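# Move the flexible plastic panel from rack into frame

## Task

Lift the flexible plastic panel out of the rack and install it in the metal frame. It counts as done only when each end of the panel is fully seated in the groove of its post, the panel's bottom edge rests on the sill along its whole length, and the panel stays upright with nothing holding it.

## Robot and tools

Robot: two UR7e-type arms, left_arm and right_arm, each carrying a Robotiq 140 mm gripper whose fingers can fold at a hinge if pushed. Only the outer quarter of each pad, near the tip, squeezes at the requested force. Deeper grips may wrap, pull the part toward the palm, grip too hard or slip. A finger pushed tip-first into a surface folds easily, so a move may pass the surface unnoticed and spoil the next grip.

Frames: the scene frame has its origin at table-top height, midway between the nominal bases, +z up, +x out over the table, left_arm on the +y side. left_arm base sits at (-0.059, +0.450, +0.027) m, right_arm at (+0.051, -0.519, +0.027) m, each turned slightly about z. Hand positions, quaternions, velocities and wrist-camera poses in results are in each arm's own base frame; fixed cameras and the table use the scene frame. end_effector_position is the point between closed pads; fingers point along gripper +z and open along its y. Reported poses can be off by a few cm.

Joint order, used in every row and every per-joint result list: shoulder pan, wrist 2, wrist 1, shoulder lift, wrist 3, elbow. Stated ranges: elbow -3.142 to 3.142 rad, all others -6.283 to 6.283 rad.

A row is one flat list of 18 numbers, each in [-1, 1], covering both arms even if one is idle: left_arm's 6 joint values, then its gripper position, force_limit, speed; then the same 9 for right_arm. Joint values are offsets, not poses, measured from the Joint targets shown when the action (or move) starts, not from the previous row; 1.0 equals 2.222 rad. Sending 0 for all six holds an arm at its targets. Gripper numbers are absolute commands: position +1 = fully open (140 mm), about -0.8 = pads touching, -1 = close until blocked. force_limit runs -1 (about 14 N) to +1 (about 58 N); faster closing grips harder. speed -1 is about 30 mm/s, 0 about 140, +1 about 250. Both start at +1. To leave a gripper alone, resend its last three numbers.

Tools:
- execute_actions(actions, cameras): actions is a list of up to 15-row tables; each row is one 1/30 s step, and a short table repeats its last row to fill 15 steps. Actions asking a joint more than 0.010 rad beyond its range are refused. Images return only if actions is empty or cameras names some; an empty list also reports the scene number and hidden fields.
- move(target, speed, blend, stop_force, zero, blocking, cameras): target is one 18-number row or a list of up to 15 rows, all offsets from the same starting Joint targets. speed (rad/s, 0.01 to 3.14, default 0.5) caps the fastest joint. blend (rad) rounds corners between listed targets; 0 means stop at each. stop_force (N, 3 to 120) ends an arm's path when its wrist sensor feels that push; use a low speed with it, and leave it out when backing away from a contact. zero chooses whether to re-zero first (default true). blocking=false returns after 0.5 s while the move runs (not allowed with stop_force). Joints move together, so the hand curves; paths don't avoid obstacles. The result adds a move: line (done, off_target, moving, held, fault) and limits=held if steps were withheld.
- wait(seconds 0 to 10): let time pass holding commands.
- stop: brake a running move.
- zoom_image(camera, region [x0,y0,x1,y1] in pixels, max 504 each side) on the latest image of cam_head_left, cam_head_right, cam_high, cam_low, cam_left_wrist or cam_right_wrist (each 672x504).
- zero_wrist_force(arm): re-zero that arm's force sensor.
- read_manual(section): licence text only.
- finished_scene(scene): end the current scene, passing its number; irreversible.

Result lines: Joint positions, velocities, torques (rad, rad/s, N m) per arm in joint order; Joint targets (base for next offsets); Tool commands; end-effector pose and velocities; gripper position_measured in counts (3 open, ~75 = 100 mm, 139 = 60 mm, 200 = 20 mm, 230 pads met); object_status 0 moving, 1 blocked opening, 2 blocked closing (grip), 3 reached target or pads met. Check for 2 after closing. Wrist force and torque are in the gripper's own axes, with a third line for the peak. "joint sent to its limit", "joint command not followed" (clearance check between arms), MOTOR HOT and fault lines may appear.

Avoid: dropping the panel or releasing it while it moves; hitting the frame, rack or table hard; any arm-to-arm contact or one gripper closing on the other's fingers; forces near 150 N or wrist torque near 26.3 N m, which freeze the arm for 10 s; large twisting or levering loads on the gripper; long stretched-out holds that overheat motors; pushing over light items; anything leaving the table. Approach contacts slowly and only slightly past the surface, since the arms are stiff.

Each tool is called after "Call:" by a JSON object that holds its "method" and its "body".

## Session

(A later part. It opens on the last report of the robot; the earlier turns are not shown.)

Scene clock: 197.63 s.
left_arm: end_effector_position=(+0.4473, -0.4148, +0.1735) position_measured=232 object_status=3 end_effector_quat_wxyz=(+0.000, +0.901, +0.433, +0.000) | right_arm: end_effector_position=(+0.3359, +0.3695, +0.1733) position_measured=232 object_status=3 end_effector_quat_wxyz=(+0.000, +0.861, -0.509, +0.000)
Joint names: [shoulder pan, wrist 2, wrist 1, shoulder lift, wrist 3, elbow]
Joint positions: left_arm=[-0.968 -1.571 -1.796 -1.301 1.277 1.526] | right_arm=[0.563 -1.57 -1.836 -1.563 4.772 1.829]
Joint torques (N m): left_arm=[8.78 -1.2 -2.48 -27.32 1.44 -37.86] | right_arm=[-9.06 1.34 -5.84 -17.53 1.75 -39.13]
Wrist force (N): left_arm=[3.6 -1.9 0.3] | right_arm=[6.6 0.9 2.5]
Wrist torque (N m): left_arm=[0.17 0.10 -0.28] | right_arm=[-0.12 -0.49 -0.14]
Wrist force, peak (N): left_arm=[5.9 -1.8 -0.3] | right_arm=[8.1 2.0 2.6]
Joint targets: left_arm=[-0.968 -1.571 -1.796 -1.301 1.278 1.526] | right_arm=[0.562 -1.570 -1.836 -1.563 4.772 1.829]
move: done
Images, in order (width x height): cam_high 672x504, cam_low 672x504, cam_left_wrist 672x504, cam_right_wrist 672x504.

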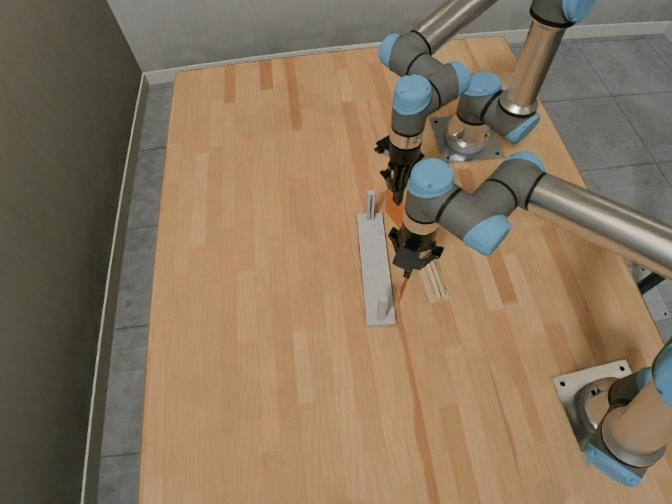

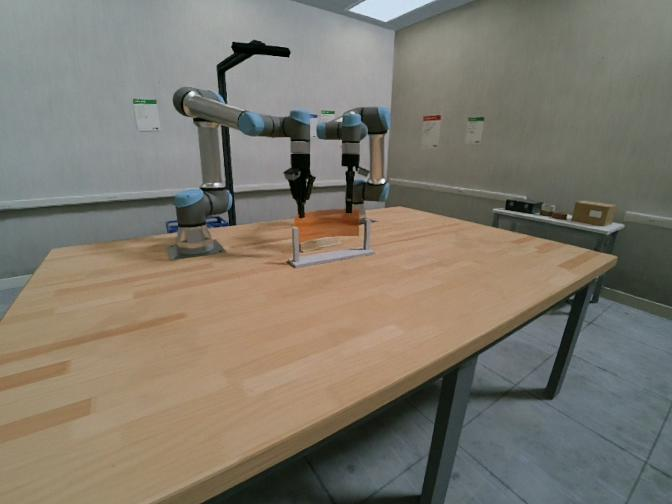

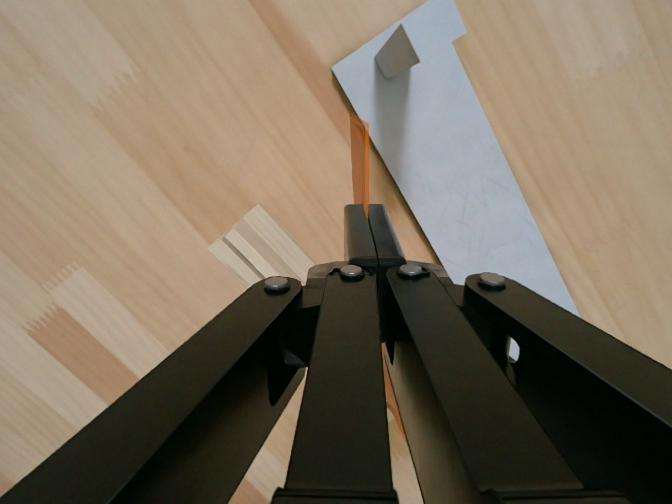

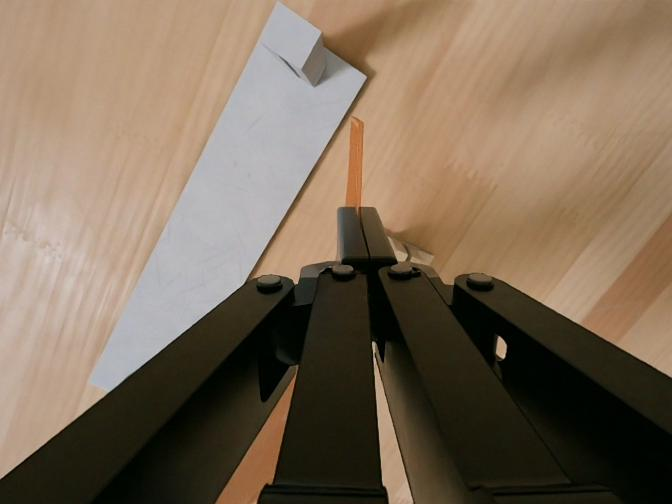

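Call:
{"method": "move", "body": {"target": [[0.0232061,0,0.0125018,0.0368947,0.0241062,-0.0493965,-1,1,-1,-0.0205059,0,0.0014248,0.0306404,-0.0196058,-0.0320653,-1,1,-1],[0.0232061,0,-0.0377822,0.0493308,0.0241062,-0.0115486,-1,1,-1,-0.0205059,0,-0.0534109,0.0467966,-0.0196058,0.0066143,-1,1,-1]], "speed": [0.2, 0.15], "stop_force": 12, "cameras": ["cam_left_wrist", "cam_right_wrist", "cam_low", "cam_high"]}}

Scene clock: 265.27 s.
left_arm: end_effector_position=(+0.4898, -0.4194, +0.1269) position_measured=232 object_status=3 end_effector_quat_wxyz=(+0.000, +0.902, +0.432, +0.000) | right_arm: end_effector_position=(+0.3779, +0.3683, +0.1266) position_measured=232 object_status=3 end_effector_quat_wxyz=(+0.000, +0.860, -0.510, +0.000)
Joint names: [shoulder pan, wrist 2, wrist 1, shoulder lift, wrist 3, elbow]
Joint positions: left_arm=[-0.916 -1.571 -1.88 -1.191 1.331 1.5] | right_arm=[0.517 -1.57 -1.955 -1.459 4.728 1.843]
Joint torques (N m): left_arm=[8.26 -0.76 -4.76 -33.57 1.51 -11.82] | right_arm=[-8.86 1.5 -5.69 -22.74 -2.23 -11.6]
Wrist force (N): left_arm=[3.1 -0.9 0.3] | right_arm=[6.1 0.8 2.2]
Wrist torque (N m): left_arm=[0.32 0.12 -0.28] | right_arm=[-0.08 -0.48 0.00]
Wrist force, peak (N): left_arm=[4.9 -2.2 0.4] | right_arm=[7.7 1.8 2.5]
Joint targets: left_arm=[-0.916 -1.571 -1.880 -1.191 1.331 1.500] | right_arm=[0.517 -1.570 -1.955 -1.459 4.728 1.843]
move: done
Images, in order (width x height): cam_high 672x504, cam_low 672x504, cam_left_wrist 672x504, cam_right_wrist 672x504.

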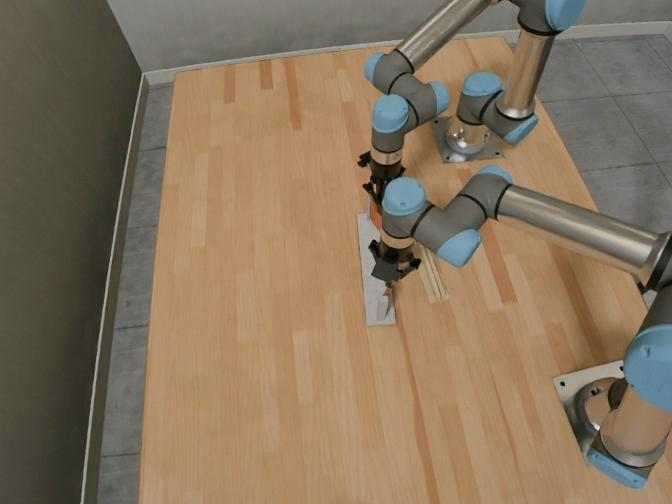

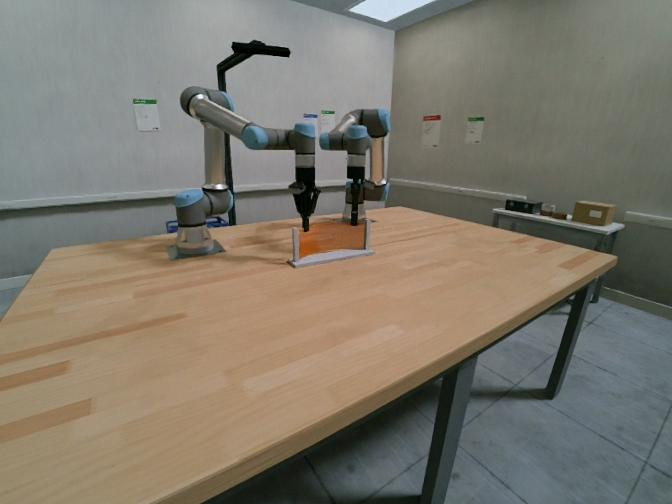

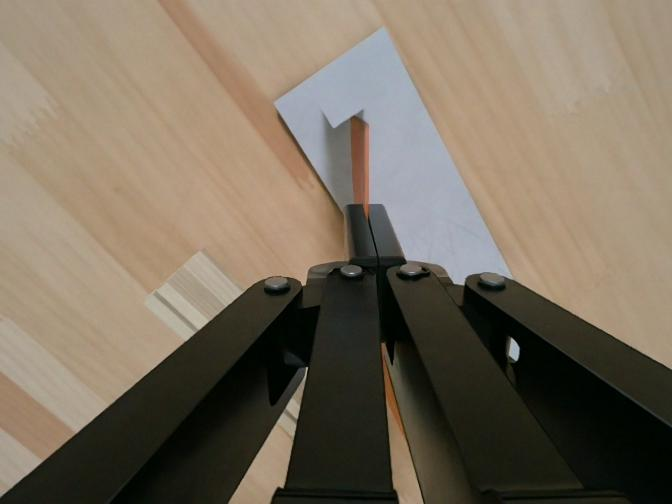

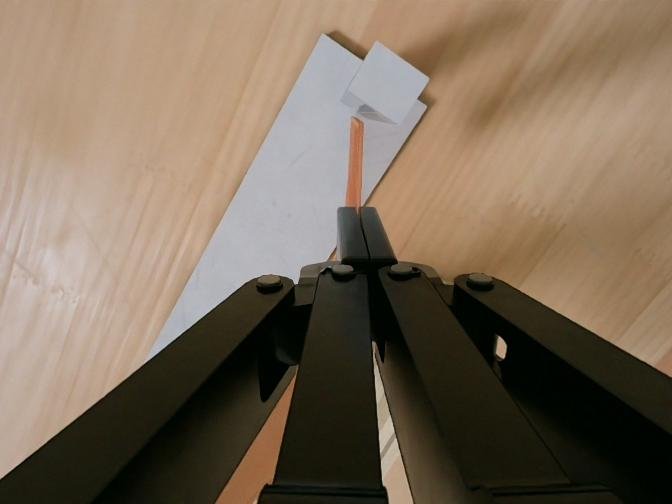

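Call:
{"method": "execute_actions", "body": {"actions": [], "cameras": ["cam_left_wrist", "cam_right_wrist"]}}

Call:
{"method": "zoom_image", "body": {"camera": "cam_left_wrist", "region": [240, 60, 480, 240]}}

Call:
{"method": "zoom_image", "body": {"camera": "cam_right_wrist", "region": [200, 60, 440, 240]}}

Scene clock: 275.50 s.
left_arm: end_effector_position=(+0.4898, -0.4194, +0.1269) position_measured=232 object_status=3 end_effector_quat_wxyz=(+0.000, +0.902, +0.432, +0.000) | right_arm: end_effector_position=(+0.3779, +0.3683, +0.1266) position_measured=232 object_status=3 end_effector_quat_wxyz=(+0.000, +0.860, -0.510, +0.000)
Joint names: [shoulder pan, wrist 2, wrist 1, shoulder lift, wrist 3, elbow]
Joint positions: left_arm=[-0.916 -1.571 -1.88 -1.191 1.331 1.5] | right_arm=[0.517 -1.57 -1.955 -1.459 4.728 1.843]
Joint velocities: within noise
Joint torques (N m): left_arm=[8.29 -0.83 -4.75 -32.92 1.43 -12.01] | right_arm=[-9.07 -0.32 -5.67 -22.39 -2.2 -11.87]
Wrist force (N): left_arm=[2.8 -0.9 0.3] | right_arm=[6.2 0.8 2.6]
Wrist torque (N m): left_arm=[0.33 0.17 -0.27] | right_arm=[-0.08 -0.50 -0.01]
Wrist force, peak (N): left_arm=[3.4 -1.2 -0.4] | right_arm=[6.5 1.0 2.4]
Joint targets: left_arm=[-0.916 -1.571 -1.880 -1.191 1.331 1.500] | right_arm=[0.517 -1.570 -1.955 -1.459 4.728 1.843]
Tool commands: left_gripper/position=-1.0 left_gripper/force_limit=+1.0 left_gripper/speed=-1.0 right_gripper/position=-1.0 right_gripper/force_limit=+1.0 right_gripper/speed=-1.0
Images, in order (width x height): cam_left_wrist 672x504, cam_right_wrist 672x504.

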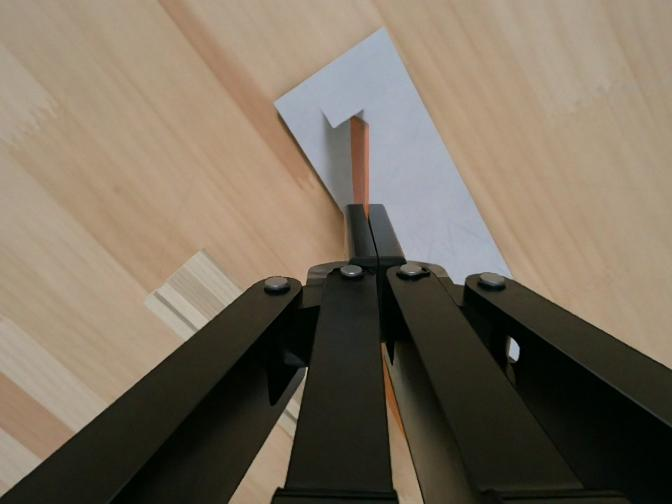

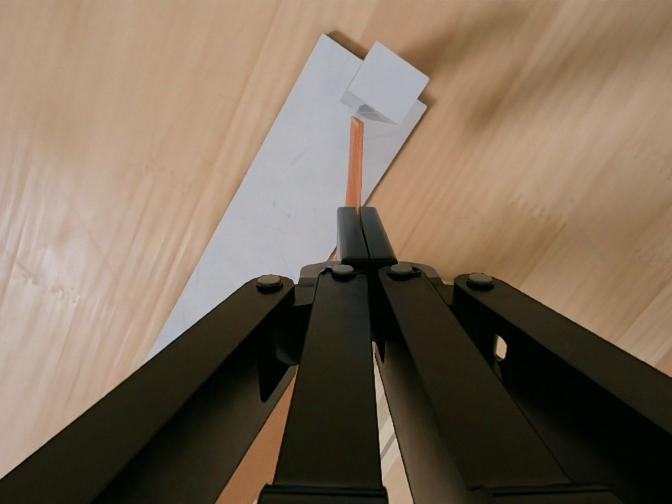

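Scaled by 2.100 from the camera's 672x504 image, which has a finer 960x720 frame.

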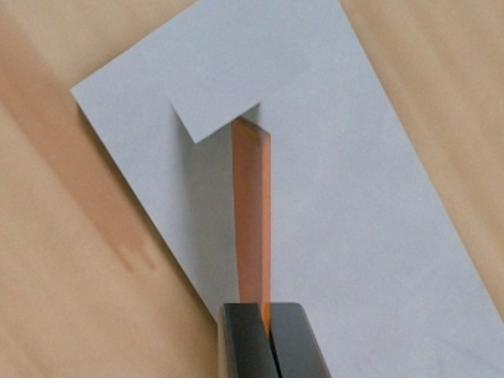

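Scaled by 2.100 from the camera's 672x504 image, which has a finer 960x720 frame.

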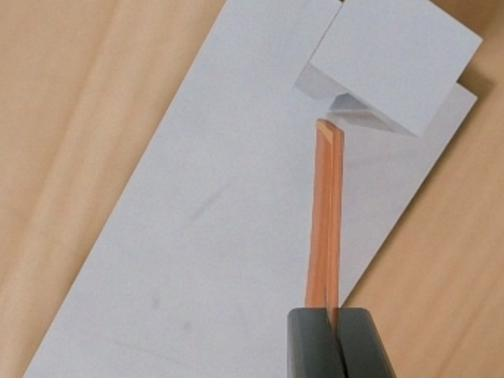

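Call:
{"method": "zoom_image", "body": {"camera": "cam_left_wrist", "region": [300, 90, 420, 180]}}

Call:
{"method": "zoom_image", "body": {"camera": "cam_right_wrist", "region": [320, 60, 440, 150]}}

Scaled by 4.200 from the camera's 672x504 image, which has a finer 960x720 frame.

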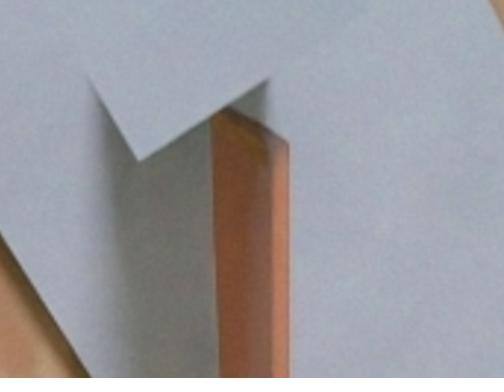

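Scaled by 4.200 from the camera's 672x504 image, which has a finer 960x720 frame.

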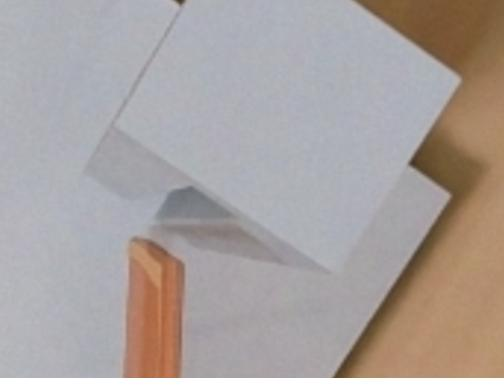

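Call:
{"method": "zoom_image", "body": {"camera": "cam_right_wrist", "region": [340, 105, 380, 135]}}

Call:
{"method": "zoom_image", "body": {"camera": "cam_left_wrist", "region": [340, 105, 380, 135]}}

Scaled by 12.600 from the camera's 672x504 image, which has a finer 960x720 frame.

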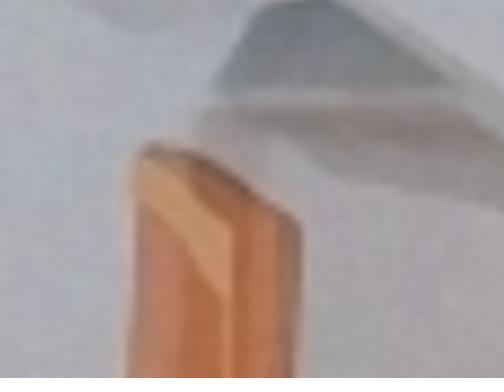

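Scaled by 12.600 from the camera's 672x504 image, which has a finer 960x720 frame.

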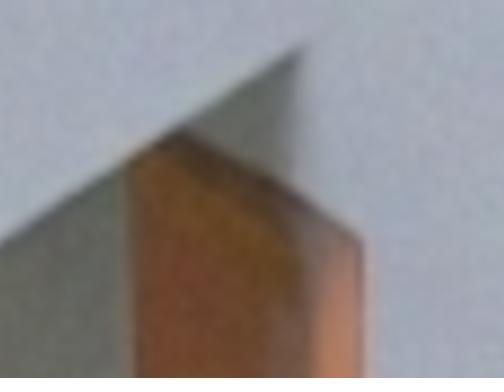

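Call:
{"method": "move", "body": {"target": [0.000744, 0.005117, -0.008788, -0.001329, -0.044260, 0.005049, -1, 1, -1, -0.000790, -0.004467, -0.011090, -0.002140, 0.044215, 0.006203, -1, 1, -1], "speed": 0.1, "cameras": ["cam_left_wrist", "cam_right_wrist"]}}

Call:
{"method": "zoom_image", "body": {"camera": "cam_left_wrist", "region": [310, 90, 390, 150]}}

Call:
{"method": "zoom_image", "body": {"camera": "cam_right_wrist", "region": [330, 75, 410, 135]}}

Scene clock: 342.63 s.
left_arm: end_effector_position=(+0.4941, -0.4175, +0.1255) position_measured=232 object_status=3 end_effector_quat_wxyz=(+0.005, +0.879, +0.477, +0.006) | right_arm: end_effector_position=(+0.3813, +0.3656, +0.1251) position_measured=232 object_status=3 end_effector_quat_wxyz=(-0.004, +0.834, -0.552, +0.008)
Joint names: [shoulder pan, wrist 2, wrist 1, shoulder lift, wrist 3, elbow]
Joint positions: left_arm=[-0.914 -1.56 -1.899 -1.194 1.233 1.511] | right_arm=[0.515 -1.58 -1.979 -1.464 4.826 1.857]
Joint torques (N m): left_arm=[9.27 1.33 -4.42 -58.03 -1.2 -10.9] | right_arm=[-9.75 -1.51 -5.49 -34.99 1.74 -11.33]
Wrist force (N): left_arm=[1.6 -0.4 0.2] | right_arm=[5.3 0.0 2.2]
Wrist torque (N m): left_arm=[0.22 0.19 -0.14] | right_arm=[0.00 -0.60 -0.15]
Wrist force, peak (N): left_arm=[3.5 -1.2 -0.3] | right_arm=[6.5 0.8 2.5]
Joint targets: left_arm=[-0.914 -1.560 -1.899 -1.194 1.233 1.511] | right_arm=[0.515 -1.580 -1.979 -1.464 4.826 1.857]
move: done
Images, in order (width x height): cam_left_wrist 672x504, cam_right_wrist 672x504.

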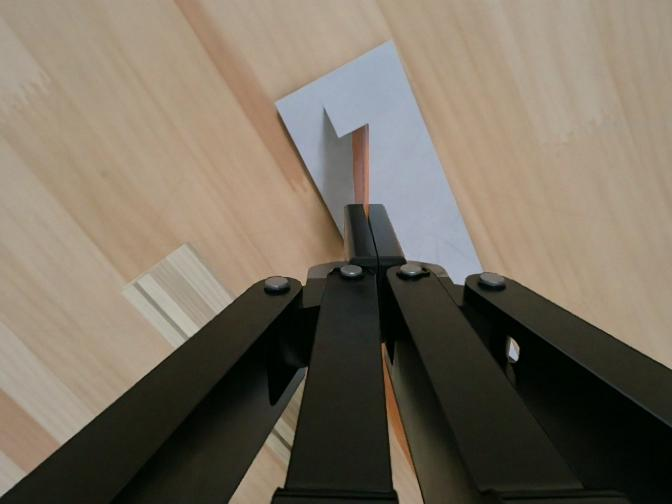

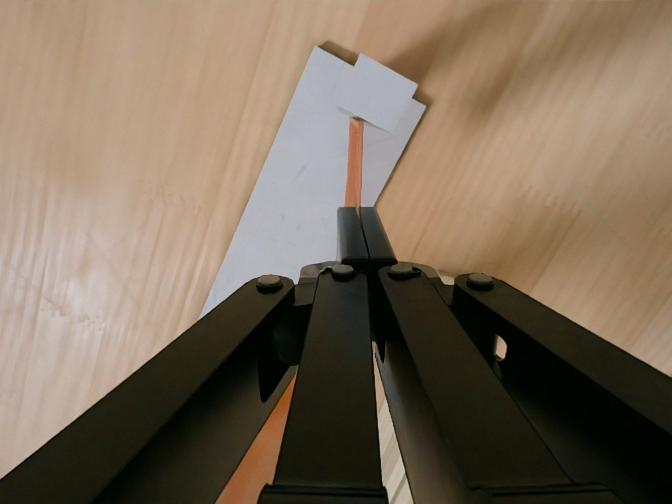

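Scaled by 6.300 from the camera's 672x504 image, which has a finer 960x720 frame.

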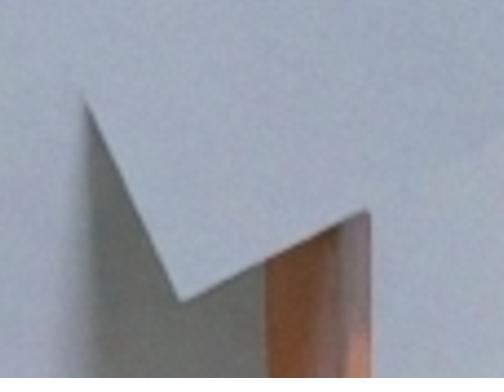

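Scaled by 6.300 from the camera's 672x504 image, which has a finer 960x720 frame.

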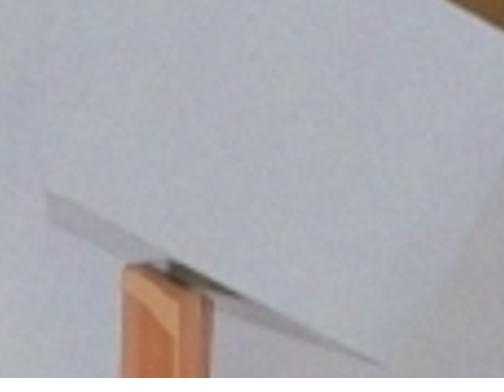

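Call:
{"method": "zoom_image", "body": {"camera": "cam_right_wrist", "region": [340, 105, 380, 135]}}

Call:
{"method": "zoom_image", "body": {"camera": "cam_left_wrist", "region": [340, 115, 380, 145]}}

Scaled by 12.600 from the camera's 672x504 image, which has a finer 960x720 frame.

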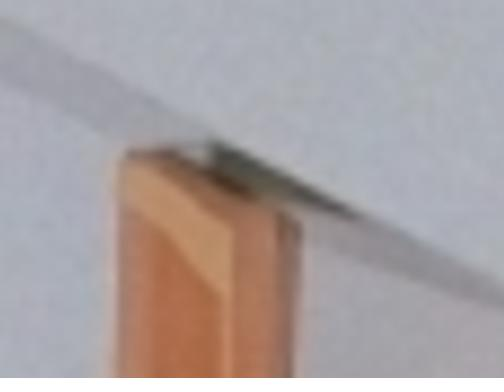

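Scaled by 12.600 from the camera's 672x504 image, which has a finer 960x720 frame.

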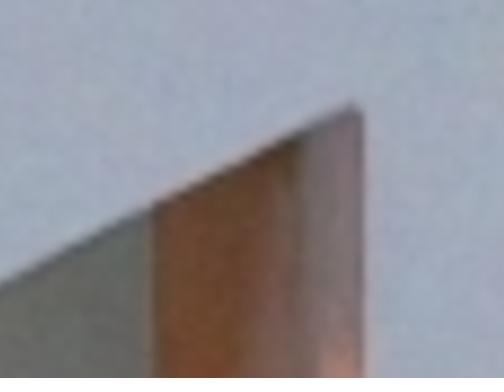

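Call:
{"method": "move", "body": {"target": [0.001955, -0.000574, 0.001500, 0.001846, -0.020547, -0.002774, -1, 1, -1, -0.002226, 0.000482, 0.001144, 0.001392, 0.020276, -0.001775, -1, 1, -1], "speed": 0.08, "stop_force": 20, "cameras": ["cam_left_wrist", "cam_right_wrist"]}}

Call:
{"method": "zoom_image", "body": {"camera": "cam_left_wrist", "region": [310, 90, 390, 150]}}

Call:
{"method": "zoom_image", "body": {"camera": "cam_right_wrist", "region": [330, 85, 410, 145]}}

Scene clock: 386.70 s.
left_arm: end_effector_position=(+0.4965, -0.4167, +0.1255) position_measured=232 object_status=3 end_effector_quat_wxyz=(+0.004, +0.867, +0.499, +0.005) | right_arm: end_effector_position=(+0.3838, +0.3645, +0.1251) position_measured=232 object_status=3 end_effector_quat_wxyz=(-0.004, +0.820, -0.573, +0.007)
Joint names: [shoulder pan, wrist 2, wrist 1, shoulder lift, wrist 3, elbow]
Joint positions: left_arm=[-0.91 -1.561 -1.896 -1.19 1.187 1.505] | right_arm=[0.51 -1.579 -1.977 -1.461 4.871 1.853]
Joint torques (N m): left_arm=[9.87 -1.84 -1.87 -33.38 -1.24 -37.32] | right_arm=[-10.07 2.21 -1.94 -22.75 1.83 -38.49]
Wrist force (N): left_arm=[0.8 0.1 -0.3] | right_arm=[4.4 -0.5 2.0]
Wrist torque (N m): left_arm=[0.19 0.15 -0.13] | right_arm=[0.02 -0.59 -0.17]
Wrist force, peak (N): left_arm=[2.0 -0.4 -0.4] | right_arm=[5.6 0.0 2.7]
Joint targets: left_arm=[-0.910 -1.561 -1.896 -1.190 1.187 1.505] | right_arm=[0.510 -1.579 -1.977 -1.461 4.871 1.853]
move: done
Images, in order (width x height): cam_left_wrist 672x504, cam_right_wrist 672x504.

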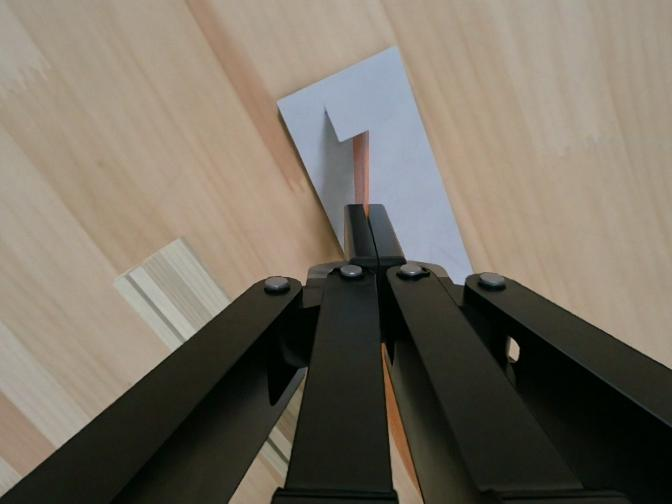

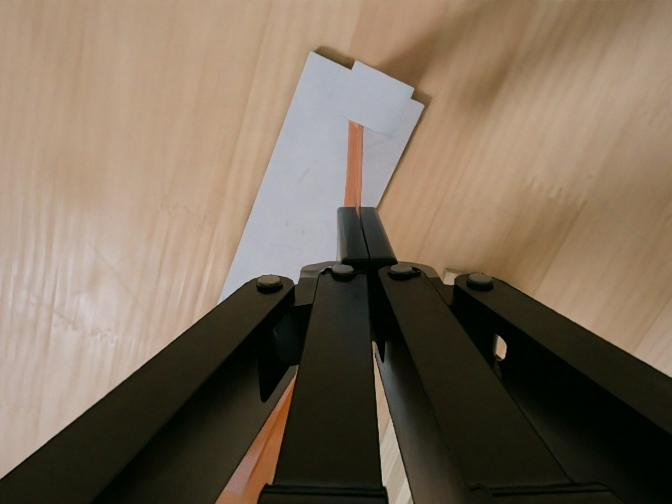

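Scaled by 6.300 from the camera's 672x504 image, which has a finer 960x720 frame.

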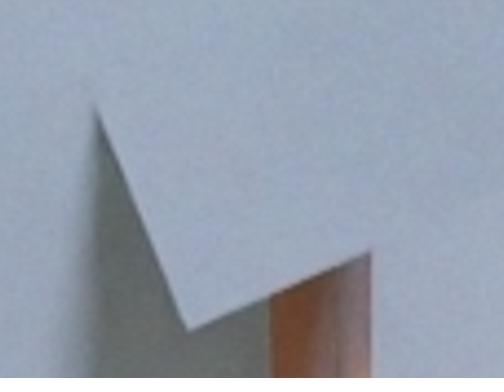

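Scaled by 6.300 from the camera's 672x504 image, which has a finer 960x720 frame.

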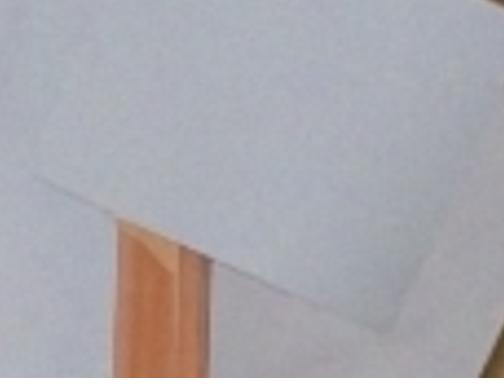

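Call:
{"method": "move", "body": {"target": [0.003794, -0.001176, 0.003193, 0.004010, -0.041210, -0.006024, -1, 1, -1, -0.004205, 0.001074, 0.002586, 0.003090, 0.040800, -0.003958, -1, 1, -1], "speed": 0.08, "stop_force": 20, "cameras": ["cam_left_wrist", "cam_right_wrist"]}}

Call:
{"method": "zoom_image", "body": {"camera": "cam_left_wrist", "region": [310, 110, 390, 170]}}

Call:
{"method": "zoom_image", "body": {"camera": "cam_right_wrist", "region": [330, 100, 410, 160]}}

Scene clock: 411.73 s.
left_arm: end_effector_position=(+0.5014, -0.4156, +0.1254) position_measured=232 object_status=3 end_effector_quat_wxyz=(+0.003, +0.841, +0.541, +0.004) | right_arm: end_effector_position=(+0.3886, +0.3625, +0.1251) position_measured=232 object_status=3 end_effector_quat_wxyz=(-0.003, +0.790, -0.613, +0.005)
Joint names: [shoulder pan, wrist 2, wrist 1, shoulder lift, wrist 3, elbow]
Joint positions: left_arm=[-0.902 -1.564 -1.889 -1.181 1.096 1.492] | right_arm=[0.501 -1.577 -1.971 -1.454 4.962 1.844]
Joint torques (N m): left_arm=[10.2 -1.54 -1.49 -34.05 -1.21 -36.8] | right_arm=[-10.45 1.9 -1.57 -22.74 1.8 -37.64]
Wrist force (N): left_arm=[-1.6 0.6 -0.2] | right_arm=[2.8 -1.3 2.0]
Wrist torque (N m): left_arm=[0.15 0.21 -0.10] | right_arm=[0.02 -0.71 -0.19]
Wrist force, peak (N): left_arm=[-1.9 0.9 -0.2] | right_arm=[4.6 -0.4 2.4]
Joint targets: left_arm=[-0.902 -1.564 -1.889 -1.181 1.096 1.492] | right_arm=[0.501 -1.577 -1.971 -1.454 4.962 1.844]
move: done
Images, in order (width x height): cam_left_wrist 672x504, cam_right_wrist 672x504.

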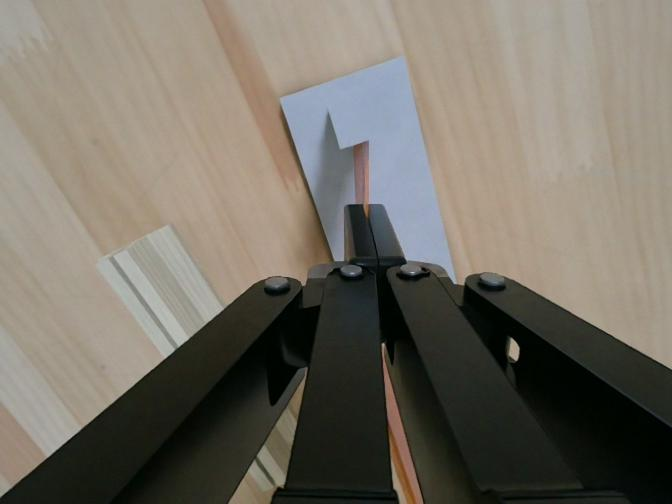

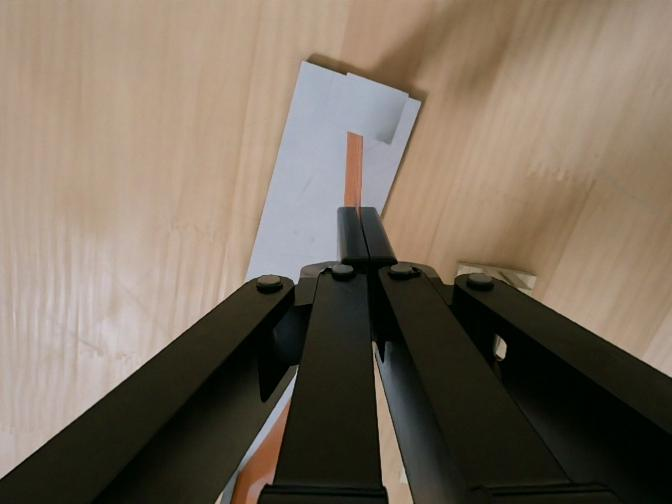

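Scaled by 6.300 from the camera's 672x504 image, which has a finer 960x720 frame.

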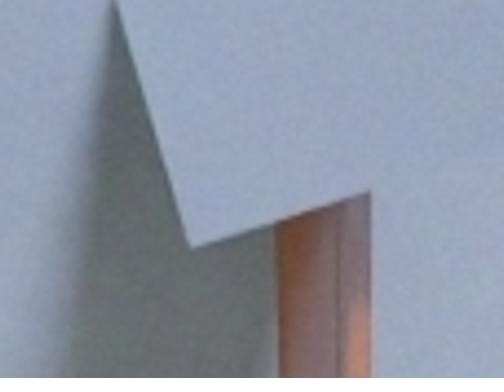

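Scaled by 6.300 from the camera's 672x504 image, which has a finer 960x720 frame.

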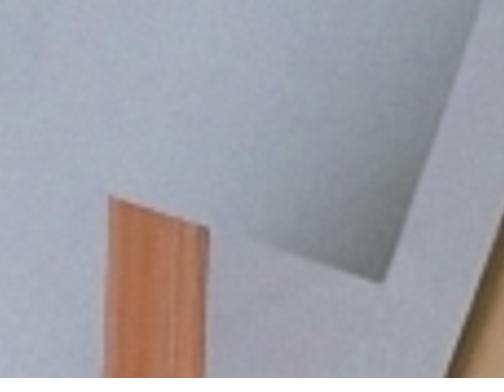

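Call:
{"method": "move", "body": {"target": [0.005165, -0.002194, 0.005778, 0.006638, -0.062342, -0.010155, -1, 1, -1, -0.005601, 0.001862, 0.004725, 0.005581, 0.061905, -0.007225, -1, 1, -1], "speed": 0.08, "stop_force": 20, "cameras": ["cam_left_wrist", "cam_right_wrist"]}}

Call:
{"method": "zoom_image", "body": {"camera": "cam_left_wrist", "region": [310, 120, 390, 180]}}

Call:
{"method": "zoom_image", "body": {"camera": "cam_right_wrist", "region": [330, 110, 410, 170]}}

Scene clock: 438.13 s.
left_arm: end_effector_position=(+0.5082, -0.4147, +0.1254) position_measured=232 object_status=3 end_effector_quat_wxyz=(+0.001, +0.798, +0.603, +0.001) | right_arm: end_effector_position=(+0.3957, +0.3605, +0.1251) position_measured=232 object_status=3 end_effector_quat_wxyz=(-0.001, +0.742, -0.670, +0.001)
Joint names: [shoulder pan, wrist 2, wrist 1, shoulder lift, wrist 3, elbow]
Joint positions: left_arm=[-0.89 -1.569 -1.876 -1.166 0.957 1.469] | right_arm=[0.488 -1.573 -1.96 -1.441 5.1 1.828]
Joint torques (N m): left_arm=[12.78 -0.8 -0.82 -34.19 -1.29 -34.9] | right_arm=[-11.84 0.81 -0.93 -23.25 2.01 -37.06]
Wrist force (N): left_arm=[-5.1 1.2 -0.2] | right_arm=[-0.1 -1.4 1.8]
Wrist torque (N m): left_arm=[0.16 0.19 -0.02] | right_arm=[0.12 -0.88 -0.26]
Wrist force, peak (N): left_arm=[-5.4 1.2 0.1] | right_arm=[3.2 -1.1 2.2]
Joint targets: left_arm=[-0.890 -1.569 -1.876 -1.166 0.957 1.469] | right_arm=[0.488 -1.573 -1.960 -1.441 5.100 1.828]
move: done
Images, in order (width x height): cam_left_wrist 672x504, cam_right_wrist 672x504.

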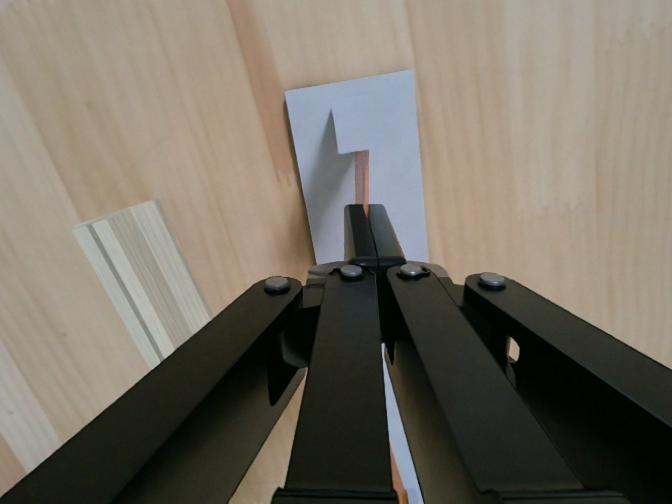

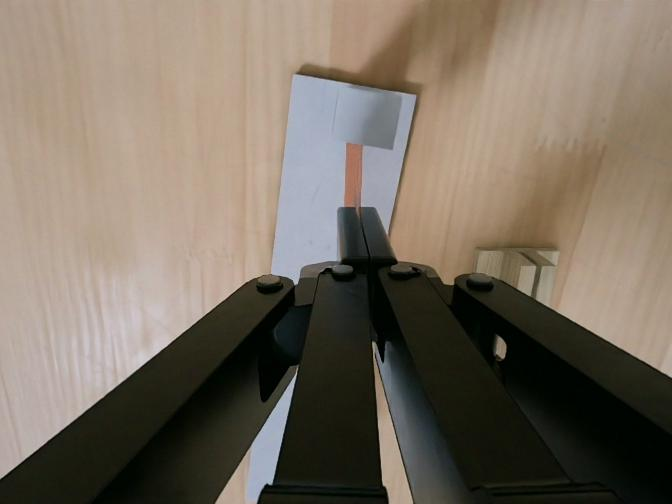

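Scaled by 6.300 from the camera's 672x504 image, which has a finer 960x720 frame.

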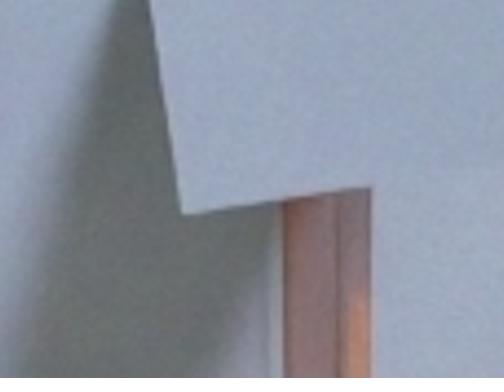

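Scaled by 6.300 from the camera's 672x504 image, which has a finer 960x720 frame.

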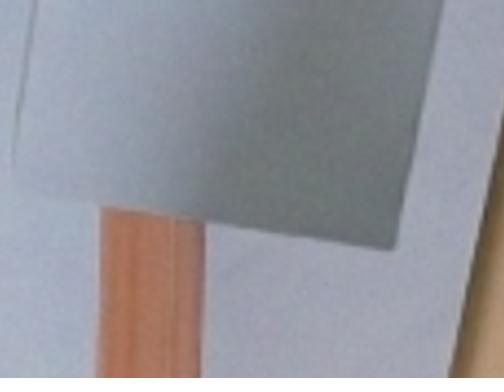

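Call:
{"method": "move", "body": {"target": [0.002141, -0.001087, 0.002948, 0.003344, -0.029362, -0.005153, -1, 1, -1, -0.001957, 0.000573, 0.001627, 0.002536, 0.029546, -0.003194, -1, 1, -1], "speed": 0.06, "stop_force": 20, "cameras": ["cam_left_wrist", "cam_right_wrist"]}}

Call:
{"method": "zoom_image", "body": {"camera": "cam_left_wrist", "region": [310, 120, 390, 180]}}

Call:
{"method": "zoom_image", "body": {"camera": "cam_right_wrist", "region": [330, 110, 410, 170]}}

Scene clock: 472.57 s.
left_arm: end_effector_position=(+0.5112, -0.4148, +0.1254) position_measured=232 object_status=3 end_effector_quat_wxyz=(+0.000, +0.776, +0.630, +0.000) | right_arm: end_effector_position=(+0.3988, +0.3600, +0.1251) position_measured=232 object_status=3 end_effector_quat_wxyz=(+0.000, +0.718, -0.696, +0.000)
Joint names: [shoulder pan, wrist 2, wrist 1, shoulder lift, wrist 3, elbow]
Joint positions: left_arm=[-0.885 -1.571 -1.869 -1.159 0.892 1.458] | right_arm=[0.484 -1.571 -1.957 -1.436 5.165 1.821]
Joint torques (N m): left_arm=[12.74 -0.58 -0.51 -34.33 -1.29 -35.33] | right_arm=[-11.93 0.73 -0.94 -22.82 1.88 -36.66]
Wrist force (N): left_arm=[-5.9 0.6 -0.1] | right_arm=[-0.6 -1.4 2.1]
Wrist torque (N m): left_arm=[0.10 0.19 0.02] | right_arm=[0.09 -0.91 -0.32]
Wrist force, peak (N): left_arm=[-5.9 0.8 0.3] | right_arm=[-0.7 -1.3 2.7]
Joint targets: left_arm=[-0.885 -1.571 -1.869 -1.159 0.892 1.458] | right_arm=[0.484 -1.571 -1.957 -1.436 5.165 1.821]
move: done
Images, in order (width x height): cam_left_wrist 672x504, cam_right_wrist 672x504.

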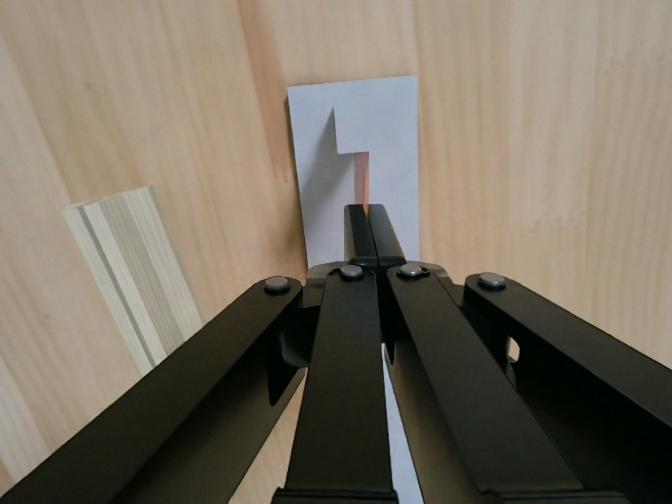

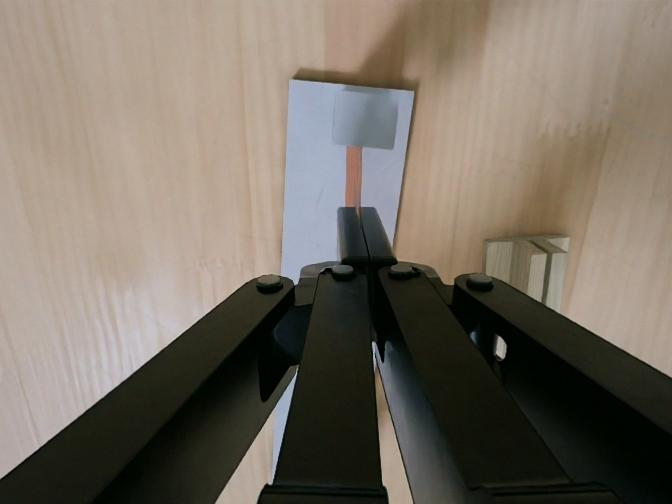

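Scaled by 6.300 from the camera's 672x504 image, which has a finer 960x720 frame.

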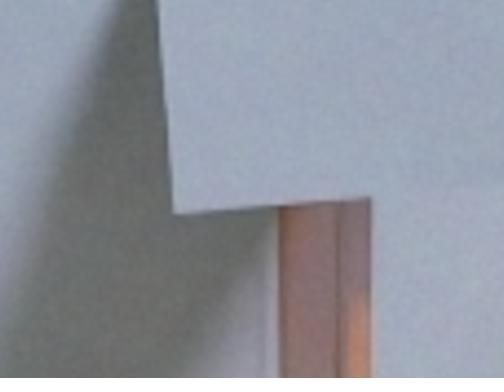

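Scaled by 6.300 from the camera's 672x504 image, which has a finer 960x720 frame.

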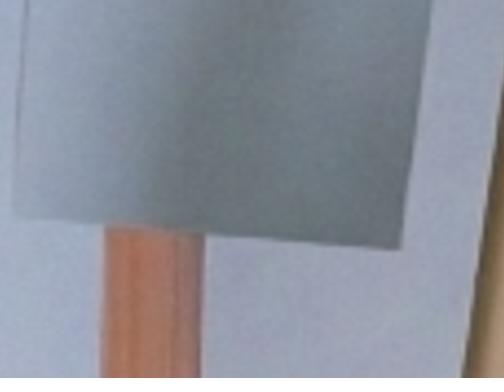

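Call:
{"method": "move", "body": {"target": [0.001090, 0, 0.000848, 0.001865, -0.021412, -0.002712, -1, 1, -1, -0.001037, 0, 0.000248, 0.001557, 0.021465, -0.001806, -1, 1, -1], "speed": 0.05, "stop_force": 20, "cameras": ["cam_left_wrist", "cam_right_wrist", "cam_low"]}}

Call:
{"method": "zoom_image", "body": {"camera": "cam_left_wrist", "region": [310, 120, 390, 180]}}

Call:
{"method": "zoom_image", "body": {"camera": "cam_right_wrist", "region": [330, 110, 410, 170]}}

Call:
{"method": "zoom_image", "body": {"camera": "cam_low", "region": [230, 160, 430, 310]}}

Scene clock: 491.90 s.
left_arm: end_effector_position=(+0.5134, -0.4150, +0.1254) position_measured=232 object_status=3 end_effector_quat_wxyz=(+0.000, +0.760, +0.650, +0.000) | right_arm: end_effector_position=(+0.4010, +0.3598, +0.1251) position_measured=232 object_status=3 end_effector_quat_wxyz=(+0.000, +0.700, -0.714, +0.000)
Joint names: [shoulder pan, wrist 2, wrist 1, shoulder lift, wrist 3, elbow]
Joint positions: left_arm=[-0.883 -1.571 -1.868 -1.155 0.844 1.451] | right_arm=[0.482 -1.571 -1.956 -1.432 5.213 1.817]
Joint torques (N m): left_arm=[12.71 -0.52 -0.59 -34.22 -1.32 -35.87] | right_arm=[-12.43 0.74 -0.84 -23.46 2 -36.56]
Wrist force (N): left_arm=[-5.9 0.5 0.4] | right_arm=[-0.8 -1.0 2.5]
Wrist torque (N m): left_arm=[0.13 0.13 0.05] | right_arm=[0.11 -0.92 -0.34]
Wrist force, peak (N): left_arm=[-6.1 0.6 0.4] | right_arm=[-0.8 -1.7 2.6]
Joint targets: left_arm=[-0.883 -1.571 -1.868 -1.155 0.844 1.451] | right_arm=[0.482 -1.571 -1.956 -1.432 5.213 1.817]
move: done
Images, in order (width x height): cam_low 672x504, cam_left_wrist 672x504, cam_right_wrist 672x504.

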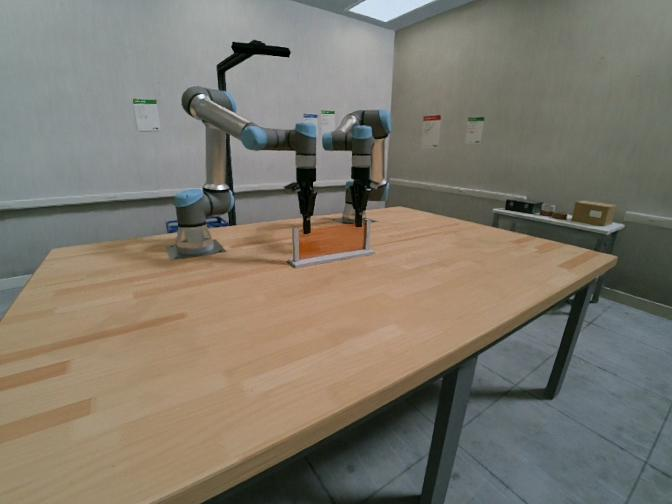

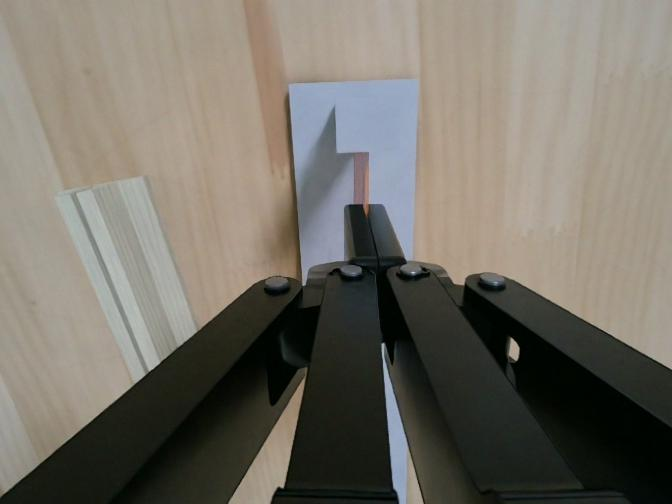

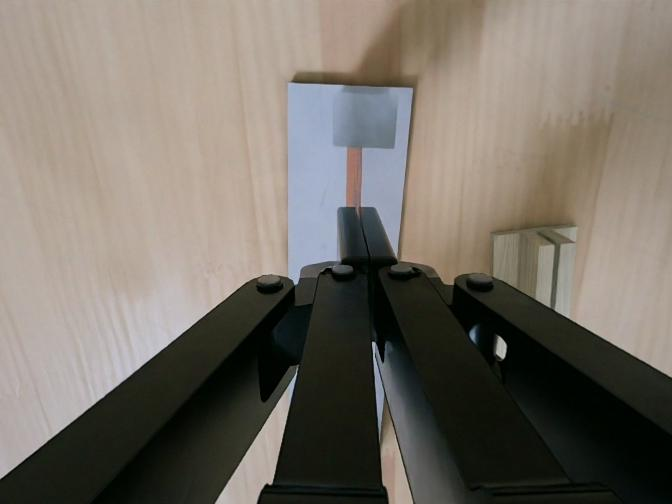

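Scaled by 6.300 from the camera's 672x504 image, which has a finer 960x720 frame.

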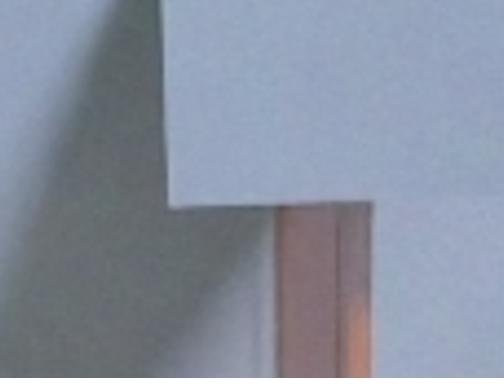

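Scaled by 6.300 from the camera's 672x504 image, which has a finer 960x720 frame.

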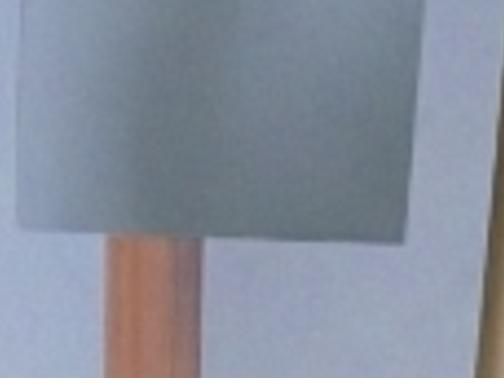

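Scaled by 2.520 from the camera's 672x504 image, which has a finer 960x720 frame.

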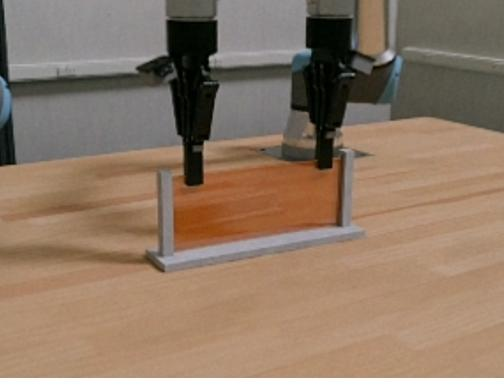

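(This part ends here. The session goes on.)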